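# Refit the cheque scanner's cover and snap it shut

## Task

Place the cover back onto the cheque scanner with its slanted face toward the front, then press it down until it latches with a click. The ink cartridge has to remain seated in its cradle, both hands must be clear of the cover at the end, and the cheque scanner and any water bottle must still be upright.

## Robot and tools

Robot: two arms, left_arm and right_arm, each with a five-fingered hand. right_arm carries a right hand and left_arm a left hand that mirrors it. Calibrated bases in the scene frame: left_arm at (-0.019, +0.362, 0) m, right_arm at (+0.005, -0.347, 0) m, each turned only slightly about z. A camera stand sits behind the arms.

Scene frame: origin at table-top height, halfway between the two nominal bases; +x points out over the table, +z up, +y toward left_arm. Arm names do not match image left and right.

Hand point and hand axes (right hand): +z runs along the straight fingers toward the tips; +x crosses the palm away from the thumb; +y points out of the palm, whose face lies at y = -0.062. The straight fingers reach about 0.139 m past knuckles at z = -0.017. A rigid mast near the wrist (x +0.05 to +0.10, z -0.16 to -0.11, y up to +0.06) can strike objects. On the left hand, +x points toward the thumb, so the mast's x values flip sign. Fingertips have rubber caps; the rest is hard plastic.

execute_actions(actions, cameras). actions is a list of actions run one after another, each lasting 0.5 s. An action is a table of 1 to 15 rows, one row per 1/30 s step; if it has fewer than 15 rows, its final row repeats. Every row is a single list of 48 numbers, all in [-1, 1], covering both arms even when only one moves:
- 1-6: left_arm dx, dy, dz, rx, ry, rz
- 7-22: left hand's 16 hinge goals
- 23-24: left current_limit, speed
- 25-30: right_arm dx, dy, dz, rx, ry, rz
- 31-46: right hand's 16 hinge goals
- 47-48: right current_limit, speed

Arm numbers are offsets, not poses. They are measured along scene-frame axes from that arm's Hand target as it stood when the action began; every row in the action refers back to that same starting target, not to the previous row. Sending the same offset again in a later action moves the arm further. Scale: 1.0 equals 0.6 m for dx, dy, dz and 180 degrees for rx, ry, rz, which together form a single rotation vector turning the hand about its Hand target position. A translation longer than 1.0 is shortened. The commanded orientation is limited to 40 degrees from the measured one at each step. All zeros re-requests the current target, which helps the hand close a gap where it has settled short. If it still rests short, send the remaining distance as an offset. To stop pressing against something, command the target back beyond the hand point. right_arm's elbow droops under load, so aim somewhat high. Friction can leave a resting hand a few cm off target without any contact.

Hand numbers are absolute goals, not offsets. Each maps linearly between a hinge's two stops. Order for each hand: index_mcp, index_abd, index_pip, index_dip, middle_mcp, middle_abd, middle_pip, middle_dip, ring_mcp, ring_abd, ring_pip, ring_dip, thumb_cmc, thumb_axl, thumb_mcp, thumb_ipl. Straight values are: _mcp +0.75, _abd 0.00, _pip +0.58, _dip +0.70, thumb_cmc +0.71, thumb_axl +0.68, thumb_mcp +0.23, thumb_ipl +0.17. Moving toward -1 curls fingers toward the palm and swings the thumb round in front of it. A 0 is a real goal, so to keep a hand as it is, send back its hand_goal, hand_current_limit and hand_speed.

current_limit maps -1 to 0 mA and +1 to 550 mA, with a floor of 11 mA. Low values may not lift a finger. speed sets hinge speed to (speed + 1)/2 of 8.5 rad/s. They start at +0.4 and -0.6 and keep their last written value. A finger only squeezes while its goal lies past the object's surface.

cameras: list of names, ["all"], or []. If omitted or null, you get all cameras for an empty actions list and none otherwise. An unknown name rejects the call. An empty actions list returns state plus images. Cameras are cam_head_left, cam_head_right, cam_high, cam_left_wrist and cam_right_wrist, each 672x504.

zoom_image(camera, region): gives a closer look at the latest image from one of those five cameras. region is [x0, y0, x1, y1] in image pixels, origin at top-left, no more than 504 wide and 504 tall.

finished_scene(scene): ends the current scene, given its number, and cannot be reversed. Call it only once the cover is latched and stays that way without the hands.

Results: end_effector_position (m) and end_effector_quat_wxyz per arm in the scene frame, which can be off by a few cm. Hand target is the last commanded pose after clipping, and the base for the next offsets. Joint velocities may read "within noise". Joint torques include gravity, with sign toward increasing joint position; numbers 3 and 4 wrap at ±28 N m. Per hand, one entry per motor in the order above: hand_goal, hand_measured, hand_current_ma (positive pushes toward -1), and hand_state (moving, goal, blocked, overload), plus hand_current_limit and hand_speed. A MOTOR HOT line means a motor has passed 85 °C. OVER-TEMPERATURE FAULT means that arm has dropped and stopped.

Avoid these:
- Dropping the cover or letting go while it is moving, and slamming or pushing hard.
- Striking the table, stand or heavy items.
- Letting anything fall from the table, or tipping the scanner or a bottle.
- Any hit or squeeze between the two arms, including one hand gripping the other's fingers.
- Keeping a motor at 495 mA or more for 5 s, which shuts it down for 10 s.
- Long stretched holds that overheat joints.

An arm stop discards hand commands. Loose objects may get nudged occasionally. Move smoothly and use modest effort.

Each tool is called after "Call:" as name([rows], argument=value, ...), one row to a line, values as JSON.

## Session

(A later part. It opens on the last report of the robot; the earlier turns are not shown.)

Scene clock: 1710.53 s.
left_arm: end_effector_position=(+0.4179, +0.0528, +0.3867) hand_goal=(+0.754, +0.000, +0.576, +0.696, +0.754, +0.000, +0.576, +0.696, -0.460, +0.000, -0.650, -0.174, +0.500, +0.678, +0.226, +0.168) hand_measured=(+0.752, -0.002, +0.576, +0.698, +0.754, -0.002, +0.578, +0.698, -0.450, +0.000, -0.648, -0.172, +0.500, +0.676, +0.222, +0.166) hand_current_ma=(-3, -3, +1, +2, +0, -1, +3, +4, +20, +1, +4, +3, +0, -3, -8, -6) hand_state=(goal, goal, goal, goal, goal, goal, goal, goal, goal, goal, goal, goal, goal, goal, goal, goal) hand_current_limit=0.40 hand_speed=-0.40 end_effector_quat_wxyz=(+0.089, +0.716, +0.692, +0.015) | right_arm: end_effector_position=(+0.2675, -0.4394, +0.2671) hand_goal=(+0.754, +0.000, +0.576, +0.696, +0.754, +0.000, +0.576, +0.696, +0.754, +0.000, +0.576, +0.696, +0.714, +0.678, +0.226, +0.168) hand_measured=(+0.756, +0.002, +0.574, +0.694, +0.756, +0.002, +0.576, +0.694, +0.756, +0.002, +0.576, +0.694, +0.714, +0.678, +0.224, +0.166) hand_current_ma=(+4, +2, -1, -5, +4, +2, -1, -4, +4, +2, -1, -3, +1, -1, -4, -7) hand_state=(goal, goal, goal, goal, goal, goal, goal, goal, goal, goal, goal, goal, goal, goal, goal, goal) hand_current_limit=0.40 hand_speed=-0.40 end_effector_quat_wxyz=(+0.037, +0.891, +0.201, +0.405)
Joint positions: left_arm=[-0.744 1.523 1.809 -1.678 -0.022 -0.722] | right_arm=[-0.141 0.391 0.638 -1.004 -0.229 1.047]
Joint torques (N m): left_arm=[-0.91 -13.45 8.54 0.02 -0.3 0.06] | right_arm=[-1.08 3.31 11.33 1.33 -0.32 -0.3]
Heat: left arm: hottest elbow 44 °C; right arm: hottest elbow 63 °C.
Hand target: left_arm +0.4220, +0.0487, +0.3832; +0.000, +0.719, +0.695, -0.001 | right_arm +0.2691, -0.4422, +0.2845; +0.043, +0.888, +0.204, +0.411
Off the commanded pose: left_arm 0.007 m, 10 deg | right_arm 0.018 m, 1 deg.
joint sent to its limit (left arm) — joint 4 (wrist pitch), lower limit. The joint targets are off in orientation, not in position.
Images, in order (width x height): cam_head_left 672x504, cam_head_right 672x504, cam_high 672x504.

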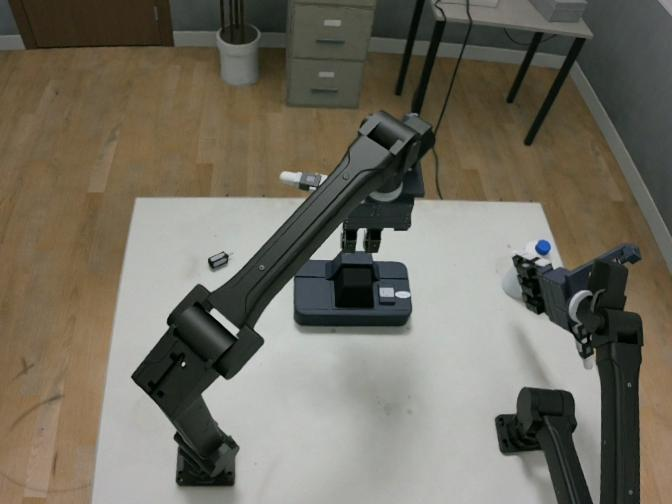

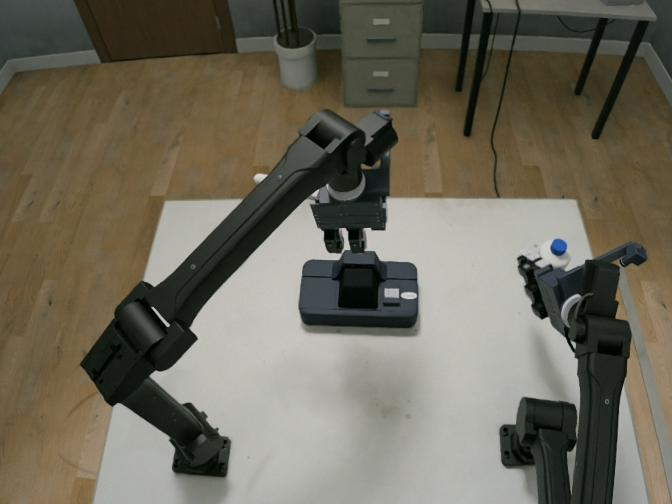

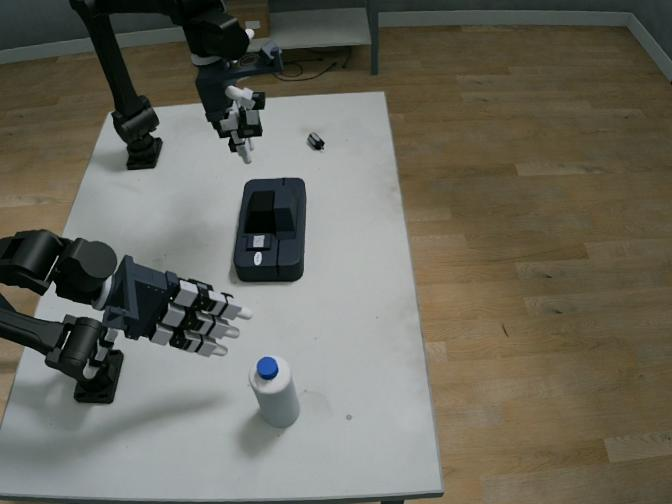

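Call:
execute_actions([
  [[0.0617,-0.0562,-0.1553,0,0,0,0.754,0,0.576,0.696,0.754,0,0.576,0.696,-0.46,0,-0.65,-0.174,0.5,0.678,0.226,0.168,0.6,-0.4,0,0,0,0,0,0,0.754,0,0.576,0.696,0.754,0,0.576,0.696,0.754,0,0.576,0.696,0.714,0.678,0.226,0.168,0.4,-0.4]],
  [[0,0,-0.08,0.004,0.006,0,0.754,0,0.576,0.696,0.754,0,0.576,0.696,-0.46,0,-0.65,-0.174,0.5,0.678,0.226,0.168,0.8,-0.4,0,0,0,0,0,0,0.754,0,0.576,0.696,0.754,0,0.576,0.696,0.754,0,0.576,0.696,0.714,0.678,0.226,0.168,0.4,-0.4]],
], cameras=["cam_head_right"])

Call:
zoom_image(camera="cam_head_right", region=[320, 245, 400, 325])

Scene clock: 1725.90 s.
left_arm: end_effector_position=(+0.4555, +0.0132, +0.2584) hand_goal=(+0.754, +0.000, +0.576, +0.696, +0.754, +0.000, +0.576, +0.696, -0.460, +0.000, -0.650, -0.174, +0.500, +0.678, +0.226, +0.168) hand_measured=(+0.752, -0.002, +0.576, +0.698, +0.758, +0.006, +0.580, +0.698, -0.450, +0.000, -0.648, -0.172, +0.500, +0.676, +0.222, +0.166) hand_current_ma=(-3, -3, +1, +2, +7, +9, +4, +4, +24, +1, +4, +3, +0, -3, -10, -6) hand_state=(goal, goal, goal, goal, goal, goal, goal, goal, goal, goal, goal, goal, goal, goal, goal, goal) hand_current_limit=0.80 hand_speed=-0.40 end_effector_quat_wxyz=(-0.001, +0.719, +0.695, -0.001) | right_arm: end_effector_position=(+0.2675, -0.4394, +0.2671) hand_goal=(+0.754, +0.000, +0.576, +0.696, +0.754, +0.000, +0.576, +0.696, +0.754, +0.000, +0.576, +0.696, +0.714, +0.678, +0.226, +0.168) hand_measured=(+0.756, +0.002, +0.574, +0.694, +0.756, +0.002, +0.576, +0.694, +0.756, +0.002, +0.576, +0.694, +0.714, +0.678, +0.224, +0.166) hand_current_ma=(+4, +2, -1, -5, +4, +2, -1, -4, +4, +2, -1, -3, +1, -1, -4, -7) hand_state=(goal, goal, goal, goal, goal, goal, goal, goal, goal, goal, goal, goal, goal, goal, goal, goal) hand_current_limit=0.40 hand_speed=-0.40 end_effector_quat_wxyz=(+0.037, +0.891, +0.201, +0.405)
Joint positions: left_arm=[-0.742 1.745 1.784 -1.611 0.003 -0.722] | right_arm=[-0.141 0.391 0.638 -1.004 -0.229 1.047]
Joint torques (N m): left_arm=[0.15 -18.14 6.11 0.47 -0.05 0.09] | right_arm=[-1.03 3.31 11.33 1.33 -0.32 -0.29]
Heat: left arm: hottest elbow 44 °C; right arm: hottest elbow 63 °C.
Hand target: left_arm +0.4591, +0.0151, +0.2422; -0.011, +0.718, +0.695, -0.003 | right_arm +0.2691, -0.4422, +0.2845; +0.043, +0.888, +0.204, +0.411
Off the commanded pose: left_arm 0.017 m, 1 deg | right_arm 0.018 m, 1 deg.
Images, in order (width x height): cam_head_right 672x504.

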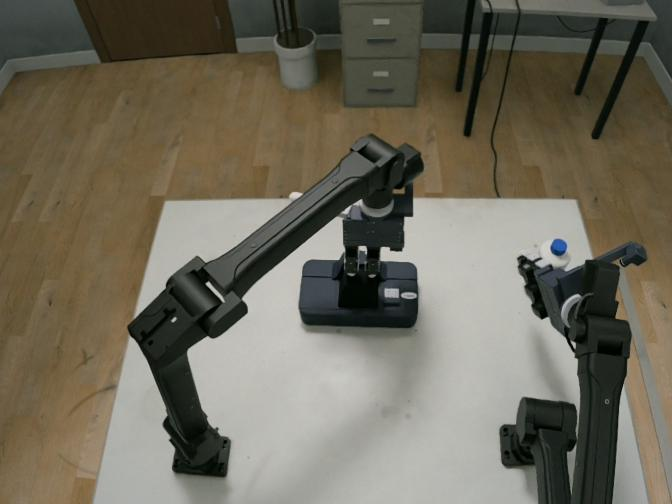

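Scaled by 6.300 from the camera's 672x504 image, which has a finer 960x720 frame.

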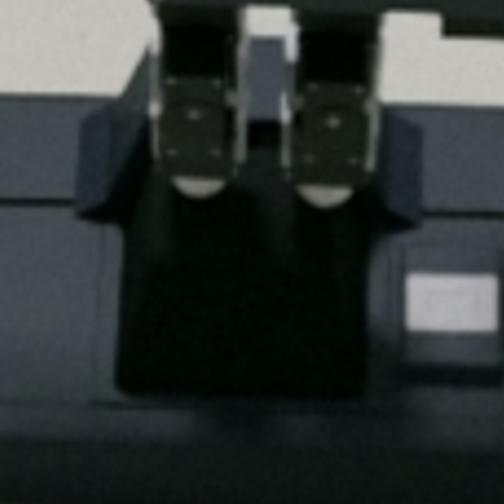

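Call:
execute_actions([
  [[0,0.017,0.035,0,0,0,0.754,0,0.576,0.696,0.754,0,0.576,0.696,-0.46,0,-0.65,-0.174,0.5,0.678,0.226,0.168,0.6,-0.4,0,0,0,0,0,0,0.754,0,0.576,0.696,0.754,0,0.576,0.696,0.754,0,0.576,0.696,0.714,0.678,0.226,0.168,0.4,-0.4]],
  [[0,0,-0.07,0,0,0,0.754,0,0.576,0.696,0.754,0,0.576,0.696,-0.46,0,-0.65,-0.174,0.5,0.678,0.226,0.168,0.8,-0.4,0,0,0,0,0,0,0.754,0,0.576,0.696,0.754,0,0.576,0.696,0.754,0,0.576,0.696,0.714,0.678,0.226,0.168,0.4,-0.4]],
], cameras=["cam_head_right"])

Call:
zoom_image(camera="cam_head_right", region=[320, 245, 400, 325])

Scene clock: 1731.90 s.
left_arm: end_effector_position=(+0.4528, +0.0210, +0.2589) hand_goal=(+0.754, +0.000, +0.576, +0.696, +0.754, +0.000, +0.576, +0.696, -0.460, +0.000, -0.650, -0.174, +0.500, +0.678, +0.226, +0.168) hand_measured=(+0.756, -0.002, +0.576, +0.698, +0.760, -0.020, +0.580, +0.698, -0.450, +0.000, -0.648, -0.172, +0.500, +0.676, +0.222, +0.166) hand_current_ma=(+2, -3, +1, +2, +10, -43, +6, +2, +24, +1, +4, +3, +0, -3, -10, -6) hand_state=(goal, goal, goal, goal, goal, blocked, goal, goal, goal, goal, goal, goal, goal, goal, goal, goal) hand_current_limit=0.80 hand_speed=-0.40 end_effector_quat_wxyz=(+0.020, +0.720, +0.694, -0.003) | right_arm: end_effector_position=(+0.2675, -0.4394, +0.2671) hand_goal=(+0.754, +0.000, +0.576, +0.696, +0.754, +0.000, +0.576, +0.696, +0.754, +0.000, +0.576, +0.696, +0.714, +0.678, +0.226, +0.168) hand_measured=(+0.756, +0.002, +0.574, +0.694, +0.756, +0.002, +0.576, +0.694, +0.756, +0.002, +0.576, +0.694, +0.714, +0.678, +0.224, +0.166) hand_current_ma=(+4, +2, -1, -5, +4, +2, -1, -4, +4, +2, -1, -3, +1, -1, -4, -7) hand_state=(goal, goal, goal, goal, goal, goal, goal, goal, goal, goal, goal, goal, goal, goal, goal, goal) hand_current_limit=0.40 hand_speed=-0.40 end_effector_quat_wxyz=(+0.037, +0.891, +0.201, +0.405)
Joint positions: left_arm=[-0.733 1.697 1.716 -1.551 0.008 -0.711] | right_arm=[-0.141 0.391 0.638 -1.004 -0.229 1.047]
Joint torques (N m): left_arm=[0.85 -14.45 5.05 0.66 -0.34 0.11] | right_arm=[-1.03 3.31 11.32 1.33 -0.32 -0.3]
Heat: left arm: hottest elbow 44 °C; right arm: hottest elbow 63 °C.
Hand target: left_arm +0.4591, +0.0252, +0.2211; -0.011, +0.719, +0.695, -0.003 | right_arm +0.2691, -0.4422, +0.2845; +0.043, +0.888, +0.204, +0.411
Off the commanded pose: left_arm 0.039 m, 4 deg | right_arm 0.018 m, 1 deg.
Images, in order (width x height): cam_head_right 672x504.

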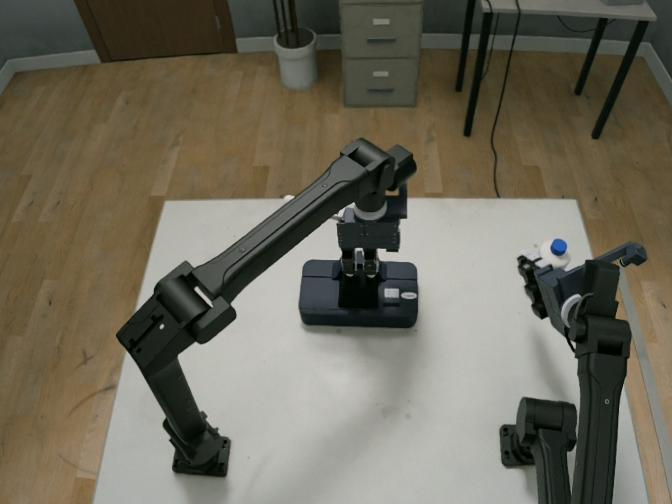

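Scaled by 6.300 from the camera's 672x504 image, which has a finer 960x720 frame.

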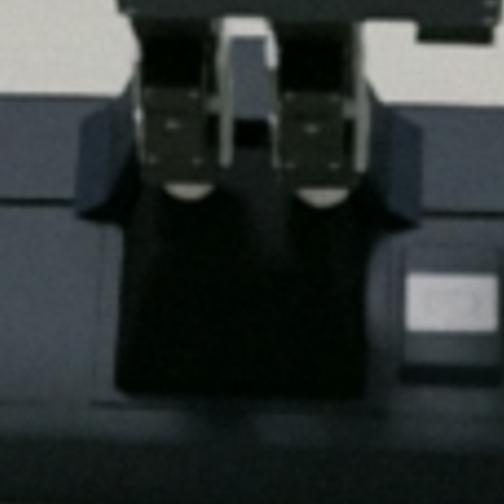

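Call:
execute_actions([
  [[0,0.008,0.08,0,0,0,0.754,0,0.576,0.696,0.754,0,0.576,0.696,-0.46,0,-0.65,-0.174,0.5,0.678,0.226,0.168,0.6,-0.4,0,0,0,0,0,0,0.754,0,0.576,0.696,0.754,0,0.576,0.696,0.754,0,0.576,0.696,0.714,0.678,0.226,0.168,0.4,-0.4]],
  [[0,0,-0.08,0,0,0,0.754,0,0.576,0.696,0.754,0,0.576,0.696,-0.46,0,-0.65,-0.174,0.5,0.678,0.226,0.168,0.8,-0.4,0,0,0,0,0,0,0.754,0,0.576,0.696,0.754,0,0.576,0.696,0.754,0,0.576,0.696,0.714,0.678,0.226,0.168,0.4,-0.4]],
], cameras=["cam_head_right"])

Call:
zoom_image(camera="cam_head_right", region=[320, 245, 400, 325])

Scene clock: 1737.53 s.
left_arm: end_effector_position=(+0.4546, +0.0311, +0.2586) hand_goal=(+0.754, +0.000, +0.576, +0.696, +0.754, +0.000, +0.576, +0.696, -0.460, +0.000, -0.650, -0.174, +0.500, +0.678, +0.226, +0.168) hand_measured=(+0.754, -0.002, +0.576, +0.696, +0.760, +0.008, +0.580, +0.698, -0.448, +0.000, -0.648, -0.172, +0.500, +0.676, +0.220, +0.166) hand_current_ma=(+0, -2, -1, +1, +13, +12, +8, +3, +29, +1, +4, +3, +0, -3, -13, -6) hand_state=(goal, goal, goal, goal, goal, goal, goal, goal, goal, goal, goal, goal, goal, goal, goal, goal) hand_current_limit=0.80 hand_speed=-0.40 end_effector_quat_wxyz=(+0.017, +0.717, +0.697, -0.001) | right_arm: end_effector_position=(+0.2675, -0.4394, +0.2671) hand_goal=(+0.754, +0.000, +0.576, +0.696, +0.754, +0.000, +0.576, +0.696, +0.754, +0.000, +0.576, +0.696, +0.714, +0.678, +0.226, +0.168) hand_measured=(+0.756, +0.002, +0.574, +0.694, +0.756, +0.002, +0.576, +0.694, +0.756, +0.002, +0.576, +0.694, +0.714, +0.678, +0.224, +0.166) hand_current_ma=(+4, +2, -1, -5, +4, +2, -1, -4, +4, +2, -1, -3, +1, -1, -4, -7) hand_state=(goal, goal, goal, goal, goal, goal, goal, goal, goal, goal, goal, goal, goal, goal, goal, goal) hand_current_limit=0.40 hand_speed=-0.40 end_effector_quat_wxyz=(+0.037, +0.891, +0.201, +0.405)
Joint positions: left_arm=[-0.718 1.687 1.702 -1.552 0.005 -0.705] | right_arm=[-0.141 0.391 0.638 -1.004 -0.229 1.047]
Joint torques (N m): left_arm=[-0.15 -14.45 5.23 0.79 -0.2 0.09] | right_arm=[-1.14 3.43 11.3 1.32 -0.32 -0.29]
Heat: left arm: hottest elbow 44 °C; right arm: hottest elbow 63 °C.
Hand target: left_arm +0.4590, +0.0299, +0.2211; -0.011, +0.719, +0.695, -0.003 | right_arm +0.2691, -0.4422, +0.2845; +0.043, +0.888, +0.204, +0.411
Off the commanded pose: left_arm 0.038 m, 3 deg | right_arm 0.018 m, 1 deg.
Images, in order (width x height): cam_head_right 672x504.

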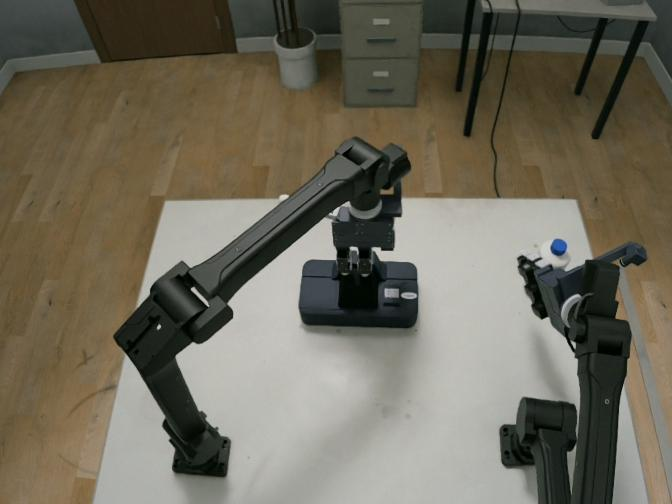

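Scaled by 6.300 from the camera's 672x504 image, which has a finer 960x720 frame.

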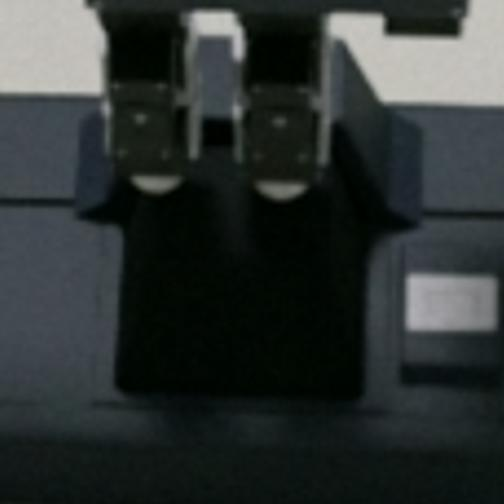

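Call:
execute_actions([
  [[0,-0.019,0.08,0,0,0,0.754,0,0.576,0.696,0.754,0,0.576,0.696,-0.46,0,-0.65,-0.174,0.5,0.678,0.226,0.168,0.6,-0.4,0,0,0,0,0,0,0.754,0,0.576,0.696,0.754,0,0.576,0.696,0.754,0,0.576,0.696,0.714,0.678,0.226,0.168,0.4,-0.4]],
  [[0,0,-0.08,0,0,0,0.754,0,0.576,0.696,0.754,0,0.576,0.696,-0.46,0,-0.65,-0.174,0.5,0.678,0.226,0.168,0.8,-0.4,0,0,0,0,0,0,0.754,0,0.576,0.696,0.754,0,0.576,0.696,0.754,0,0.576,0.696,0.714,0.678,0.226,0.168,0.4,-0.4]],
], cameras=["cam_head_right"])

Call:
zoom_image(camera="cam_head_right", region=[320, 245, 400, 325])

Scene clock: 1742.63 s.
left_arm: end_effector_position=(+0.4588, +0.0246, +0.2588) hand_goal=(+0.754, +0.000, +0.576, +0.696, +0.754, +0.000, +0.576, +0.696, -0.460, +0.000, -0.650, -0.174, +0.500, +0.678, +0.226, +0.168) hand_measured=(+0.756, +0.000, +0.576, +0.696, +0.760, +0.008, +0.582, +0.698, -0.446, +0.000, -0.648, -0.172, +0.500, +0.676, +0.220, +0.166) hand_current_ma=(+3, +0, +1, +1, +14, +12, +9, +4, +31, +1, +4, +3, +0, -3, -15, -6) hand_state=(goal, goal, goal, goal, goal, goal, goal, goal, goal, goal, goal, goal, goal, goal, goal, goal) hand_current_limit=0.80 hand_speed=-0.40 end_effector_quat_wxyz=(+0.016, +0.718, +0.696, -0.001) | right_arm: end_effector_position=(+0.2675, -0.4394, +0.2671) hand_goal=(+0.754, +0.000, +0.576, +0.696, +0.754, +0.000, +0.576, +0.696, +0.754, +0.000, +0.576, +0.696, +0.714, +0.678, +0.226, +0.168) hand_measured=(+0.756, +0.002, +0.574, +0.694, +0.756, +0.002, +0.576, +0.694, +0.756, +0.002, +0.576, +0.694, +0.714, +0.678, +0.224, +0.166) hand_current_ma=(+4, +2, -1, -5, +4, +2, -1, -4, +4, +2, -1, -3, +1, -1, -4, -7) hand_state=(goal, goal, goal, goal, goal, goal, goal, goal, goal, goal, goal, goal, goal, goal, goal, goal) hand_current_limit=0.40 hand_speed=-0.40 end_effector_quat_wxyz=(+0.037, +0.891, +0.201, +0.405)
Joint positions: left_arm=[-0.722 1.707 1.73 -1.561 0.004 -0.705] | right_arm=[-0.141 0.391 0.638 -1.004 -0.229 1.047]
Joint torques (N m): left_arm=[-1.32 -15.38 5.55 0.62 -0.17 -0.05] | right_arm=[-1.08 3.31 11.33 1.35 -0.32 -0.29]
Heat: left arm: hottest elbow 44 °C; right arm: hottest elbow 63 °C.
Hand target: left_arm +0.4591, +0.0185, +0.2211; -0.011, +0.719, +0.695, -0.003 | right_arm +0.2691, -0.4422, +0.2845; +0.043, +0.888, +0.204, +0.411
Off the commanded pose: left_arm 0.038 m, 3 deg | right_arm 0.018 m, 1 deg.
Images, in order (width x height): cam_head_right 672x504.

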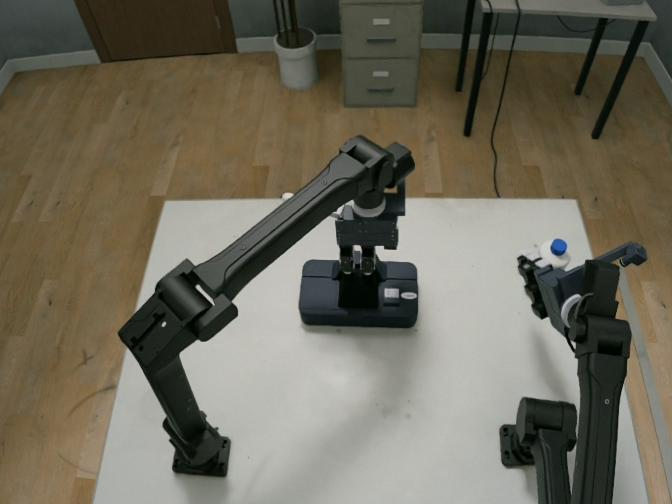

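Scaled by 6.300 from the camera's 672x504 image, which has a finer 960x720 frame.

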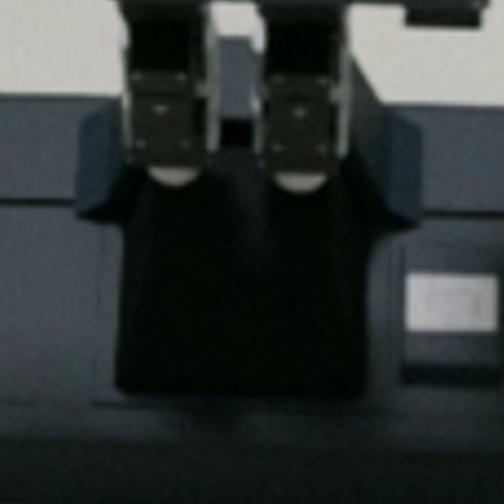

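Call:
execute_actions([
  [[0,0,-0.09,0.010,0.014,0,0.754,0,0.576,0.696,0.754,0,0.576,0.696,-0.46,0,-0.65,-0.174,0.5,0.678,0.226,0.168,0.8,-0.4,0,0,0,0,0,0,0.754,0,0.576,0.696,0.754,0,0.576,0.696,0.754,0,0.576,0.696,0.714,0.678,0.226,0.168,0.4,-0.4]],
  [[0,0,-0.10,0.010,0.014,0,0.754,0,0.576,0.696,0.754,0,0.576,0.696,-0.46,0,-0.65,-0.174,0.5,0.678,0.226,0.168,0.8,-0.4,0,0,0,0,0,0,0.754,0,0.576,0.696,0.754,0,0.576,0.696,0.754,0,0.576,0.696,0.714,0.678,0.226,0.168,0.4,-0.4]],
], cameras=["cam_head_right"])

Call:
zoom_image(camera="cam_head_right", region=[320, 245, 400, 325])

Scene clock: 1748.53 s.
left_arm: end_effector_position=(+0.4537, +0.0313, +0.2545) hand_goal=(+0.754, +0.000, +0.576, +0.696, +0.754, +0.000, +0.576, +0.696, -0.460, +0.000, -0.650, -0.174, +0.500, +0.678, +0.226, +0.168) hand_measured=(+0.774, +0.008, +0.592, +0.704, +0.756, +0.004, +0.578, +0.698, -0.446, +0.000, -0.648, -0.172, +0.500, +0.676, +0.220, +0.166) hand_current_ma=(+54, +11, +38, +16, +2, +4, +4, +4, +31, +1, +4, +3, +0, -3, -15, -6) hand_state=(blocked, goal, goal, goal, goal, goal, goal, goal, goal, goal, goal, goal, goal, goal, goal, goal) hand_current_limit=0.80 hand_speed=-0.40 end_effector_quat_wxyz=(+0.051, +0.717, +0.695, +0.007) | right_arm: end_effector_position=(+0.2675, -0.4394, +0.2671) hand_goal=(+0.754, +0.000, +0.576, +0.696, +0.754, +0.000, +0.576, +0.696, +0.754, +0.000, +0.576, +0.696, +0.714, +0.678, +0.226, +0.168) hand_measured=(+0.756, +0.002, +0.574, +0.694, +0.756, +0.002, +0.576, +0.694, +0.756, +0.002, +0.576, +0.694, +0.714, +0.678, +0.224, +0.166) hand_current_ma=(+4, +2, -1, -5, +4, +2, -1, -4, +4, +2, -1, -3, +1, -1, -4, -7) hand_state=(goal, goal, goal, goal, goal, goal, goal, goal, goal, goal, goal, goal, goal, goal, goal, goal) hand_current_limit=0.40 hand_speed=-0.40 end_effector_quat_wxyz=(+0.037, +0.891, +0.201, +0.405)
Joint positions: left_arm=[-0.723 1.639 1.617 -1.446 -0.008 -0.705] | right_arm=[-0.141 0.391 0.638 -1.004 -0.229 1.047]
Joint torques (N m): left_arm=[-0.56 -2.67 0.62 1.54 0.82 -0.01] | right_arm=[-1.03 3.31 11.34 1.33 -0.32 -0.3]
Heat: left arm: hottest elbow 44 °C; right arm: hottest elbow 63 °C.
Hand target: left_arm +0.4590, +0.0187, +0.1071; -0.064, +0.717, +0.694, -0.013 | right_arm +0.2691, -0.4422, +0.2845; +0.043, +0.888, +0.204, +0.411
Off the commanded pose: left_arm 0.148 m, 13 deg | right_arm 0.018 m, 1 deg.
Images, in order (width x height): cam_head_right 672x504.

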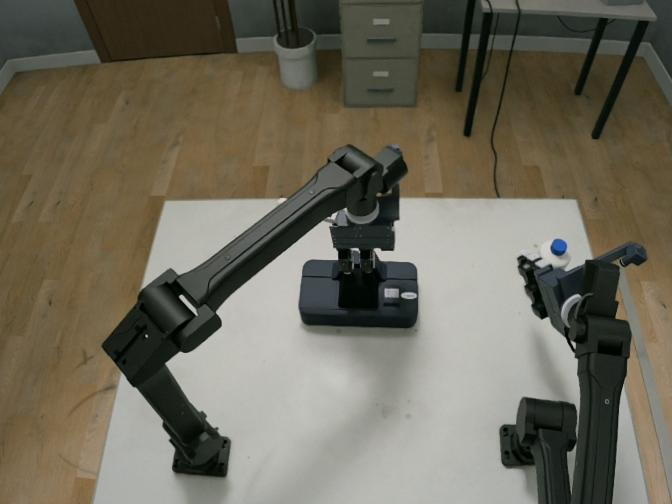

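Scaled by 6.300 from the camera's 672x504 image, which has a finer 960x720 frame.

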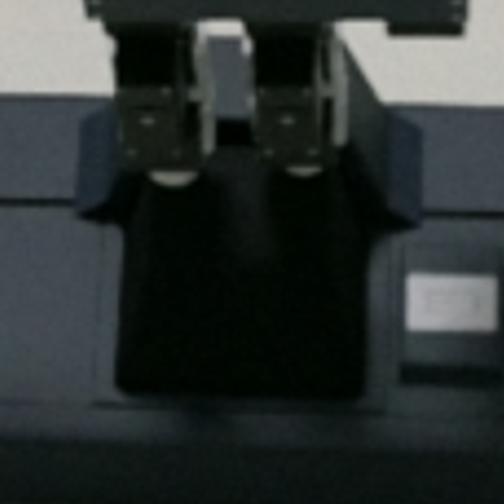

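Call:
execute_actions([
  [[0,0,-0.09,0,0,0,0.754,0,0.576,0.696,0.754,0,0.576,0.696,-0.46,0,-0.65,-0.174,0.5,0.678,0.226,0.168,0.8,-0.4,0,0,0,0,0,0,0.754,0,0.576,0.696,0.754,0,0.576,0.696,0.754,0,0.576,0.696,0.714,0.678,0.226,0.168,0.4,-0.4]],
  [[0,0,0.15,-0.010,-0.014,0,0.754,0,0.576,0.696,0.754,0,0.576,0.696,-0.46,0,-0.65,-0.174,0.5,0.678,0.226,0.168,0.6,-0.4,0,0,0,0,0,0,0.754,0,0.576,0.696,0.754,0,0.576,0.696,0.754,0,0.576,0.696,0.714,0.678,0.226,0.168,0.4,-0.4]],
  [[0,0,0.15,-0.010,-0.014,0,0.754,0,0.576,0.696,0.754,0,0.576,0.696,-0.46,0,-0.65,-0.174,0.5,0.678,0.226,0.168,0.6,-0.4,0,0,0,0,0,0,0.754,0,0.576,0.696,0.754,0,0.576,0.696,0.754,0,0.576,0.696,0.714,0.678,0.226,0.168,0.4,-0.4]],
  [[-0.08,0.1,0.15,0,0,0,0.754,0,0.576,0.696,0.754,0,0.576,0.696,-0.46,0,-0.65,-0.174,0.5,0.678,0.226,0.168,0.4,-0.4,0,0,0,0,0,0,0.754,0,0.576,0.696,0.754,0,0.576,0.696,0.754,0,0.576,0.696,0.714,0.678,0.226,0.168,0.4,-0.4]],
], cameras=["cam_head_right","cam_high","cam_head_left"])

Call:
zoom_image(camera="cam_head_right", region=[332, 255, 388, 315])

Call:
zoom_image(camera="cam_high", region=[235, 175, 315, 245])

Scene clock: 1758.03 s.
left_arm: end_effector_position=(+0.4070, +0.0784, +0.3320) hand_goal=(+0.754, +0.000, +0.576, +0.696, +0.754, +0.000, +0.576, +0.696, -0.460, +0.000, -0.650, -0.174, +0.500, +0.678, +0.226, +0.168) hand_measured=(+0.750, -0.002, +0.574, +0.696, +0.750, -0.002, +0.572, +0.694, -0.446, +0.000, -0.648, -0.172, +0.500, +0.676, +0.220, +0.166) hand_current_ma=(-7, -3, -4, -1, -6, -3, -5, -3, +31, +1, +4, +3, +0, -3, -15, -6) hand_state=(goal, goal, goal, goal, goal, goal, goal, goal, goal, goal, goal, goal, goal, goal, goal, goal) hand_current_limit=0.40 hand_speed=-0.40 end_effector_quat_wxyz=(+0.030, +0.717, +0.696, +0.003) | right_arm: end_effector_position=(+0.2675, -0.4394, +0.2671) hand_goal=(+0.754, +0.000, +0.576, +0.696, +0.754, +0.000, +0.576, +0.696, +0.754, +0.000, +0.576, +0.696, +0.714, +0.678, +0.226, +0.168) hand_measured=(+0.756, +0.002, +0.574, +0.694, +0.756, +0.002, +0.576, +0.694, +0.756, +0.002, +0.576, +0.694, +0.714, +0.678, +0.224, +0.166) hand_current_ma=(+4, +2, -1, -5, +4, +2, -1, -4, +4, +2, -1, -3, +1, -1, -4, -7) hand_state=(goal, goal, goal, goal, goal, goal, goal, goal, goal, goal, goal, goal, goal, goal, goal, goal) hand_current_limit=0.40 hand_speed=-0.40 end_effector_quat_wxyz=(+0.037, +0.891, +0.201, +0.405)
Joint positions: left_arm=[-0.713 1.505 1.671 -1.677 -0.002 -0.698] | right_arm=[-0.141 0.391 0.638 -1.004 -0.229 1.047]
Joint torques (N m): left_arm=[-0.5 -12.86 7.35 -0.21 -0.29 0.08] | right_arm=[-1.08 3.31 11.33 1.33 -0.32 -0.29]
Heat: left arm: hottest elbow 43 °C; right arm: hottest elbow 63 °C.
Hand target: left_arm +0.4110, +0.0785, +0.3231; -0.011, +0.719, +0.695, -0.003 | right_arm +0.2691, -0.4422, +0.2845; +0.043, +0.888, +0.204, +0.411
Off the commanded pose: left_arm 0.010 m, 5 deg | right_arm 0.018 m, 1 deg.
joint sent to its limit (left arm) — joint 4 (wrist pitch), lower limit. The joint targets are off in orientation, not in position.
Images, in order (width x height): cam_head_left 672x504, cam_head_right 672x504, cam_high 672x504.

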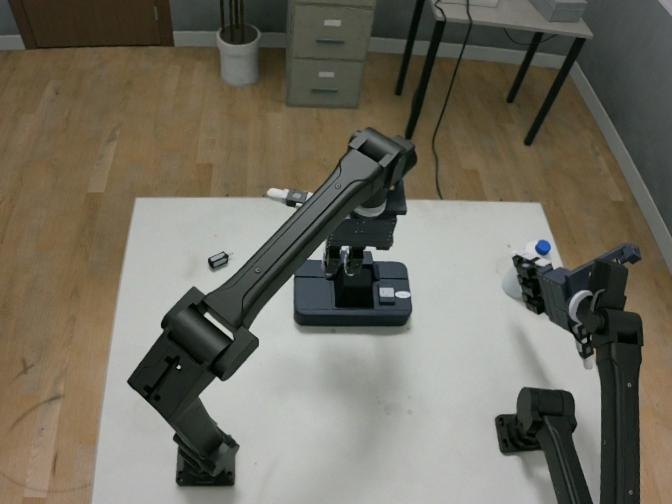

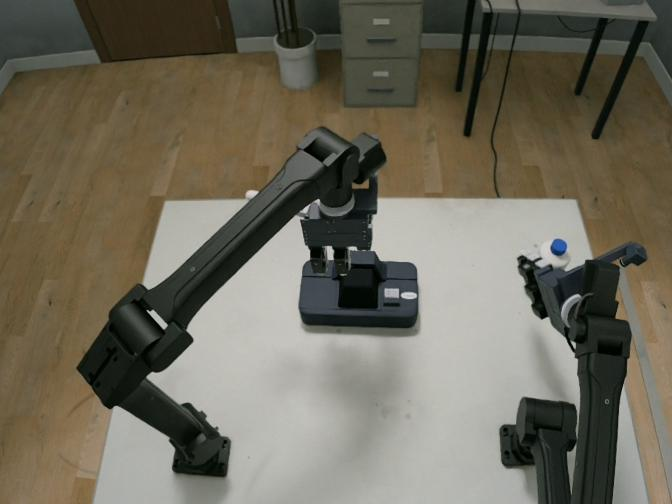

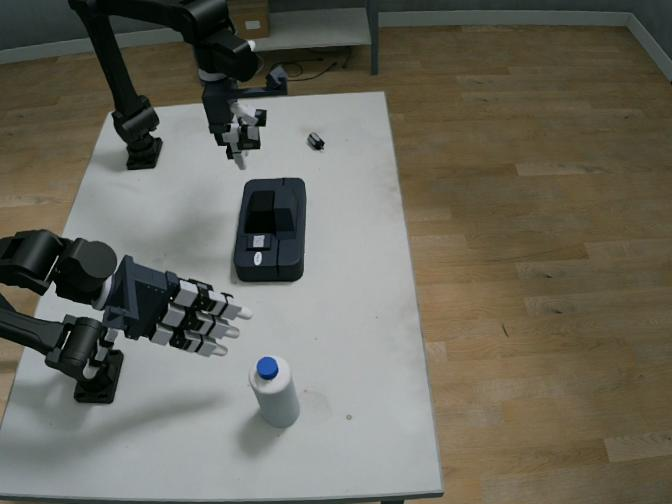

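Scaled by 8.400 from the camera's 672x504 image, which has a finer 960x720 frame.

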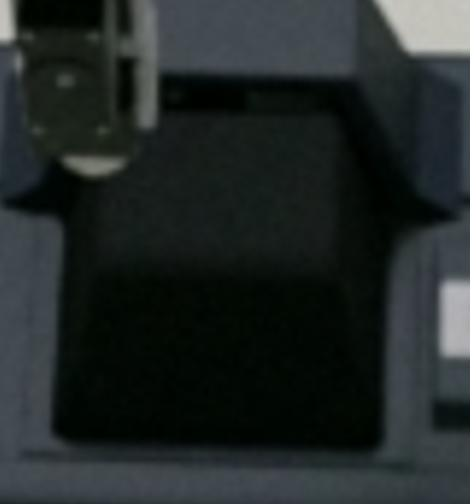

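Scaled by 6.300 from the camera's 672x504 image, which has a finer 960x720 frame.

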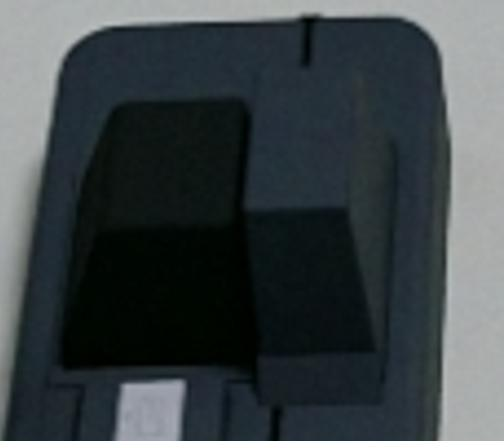

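Call:
finished_scene(scene=1)

The scene is finished: the task was done.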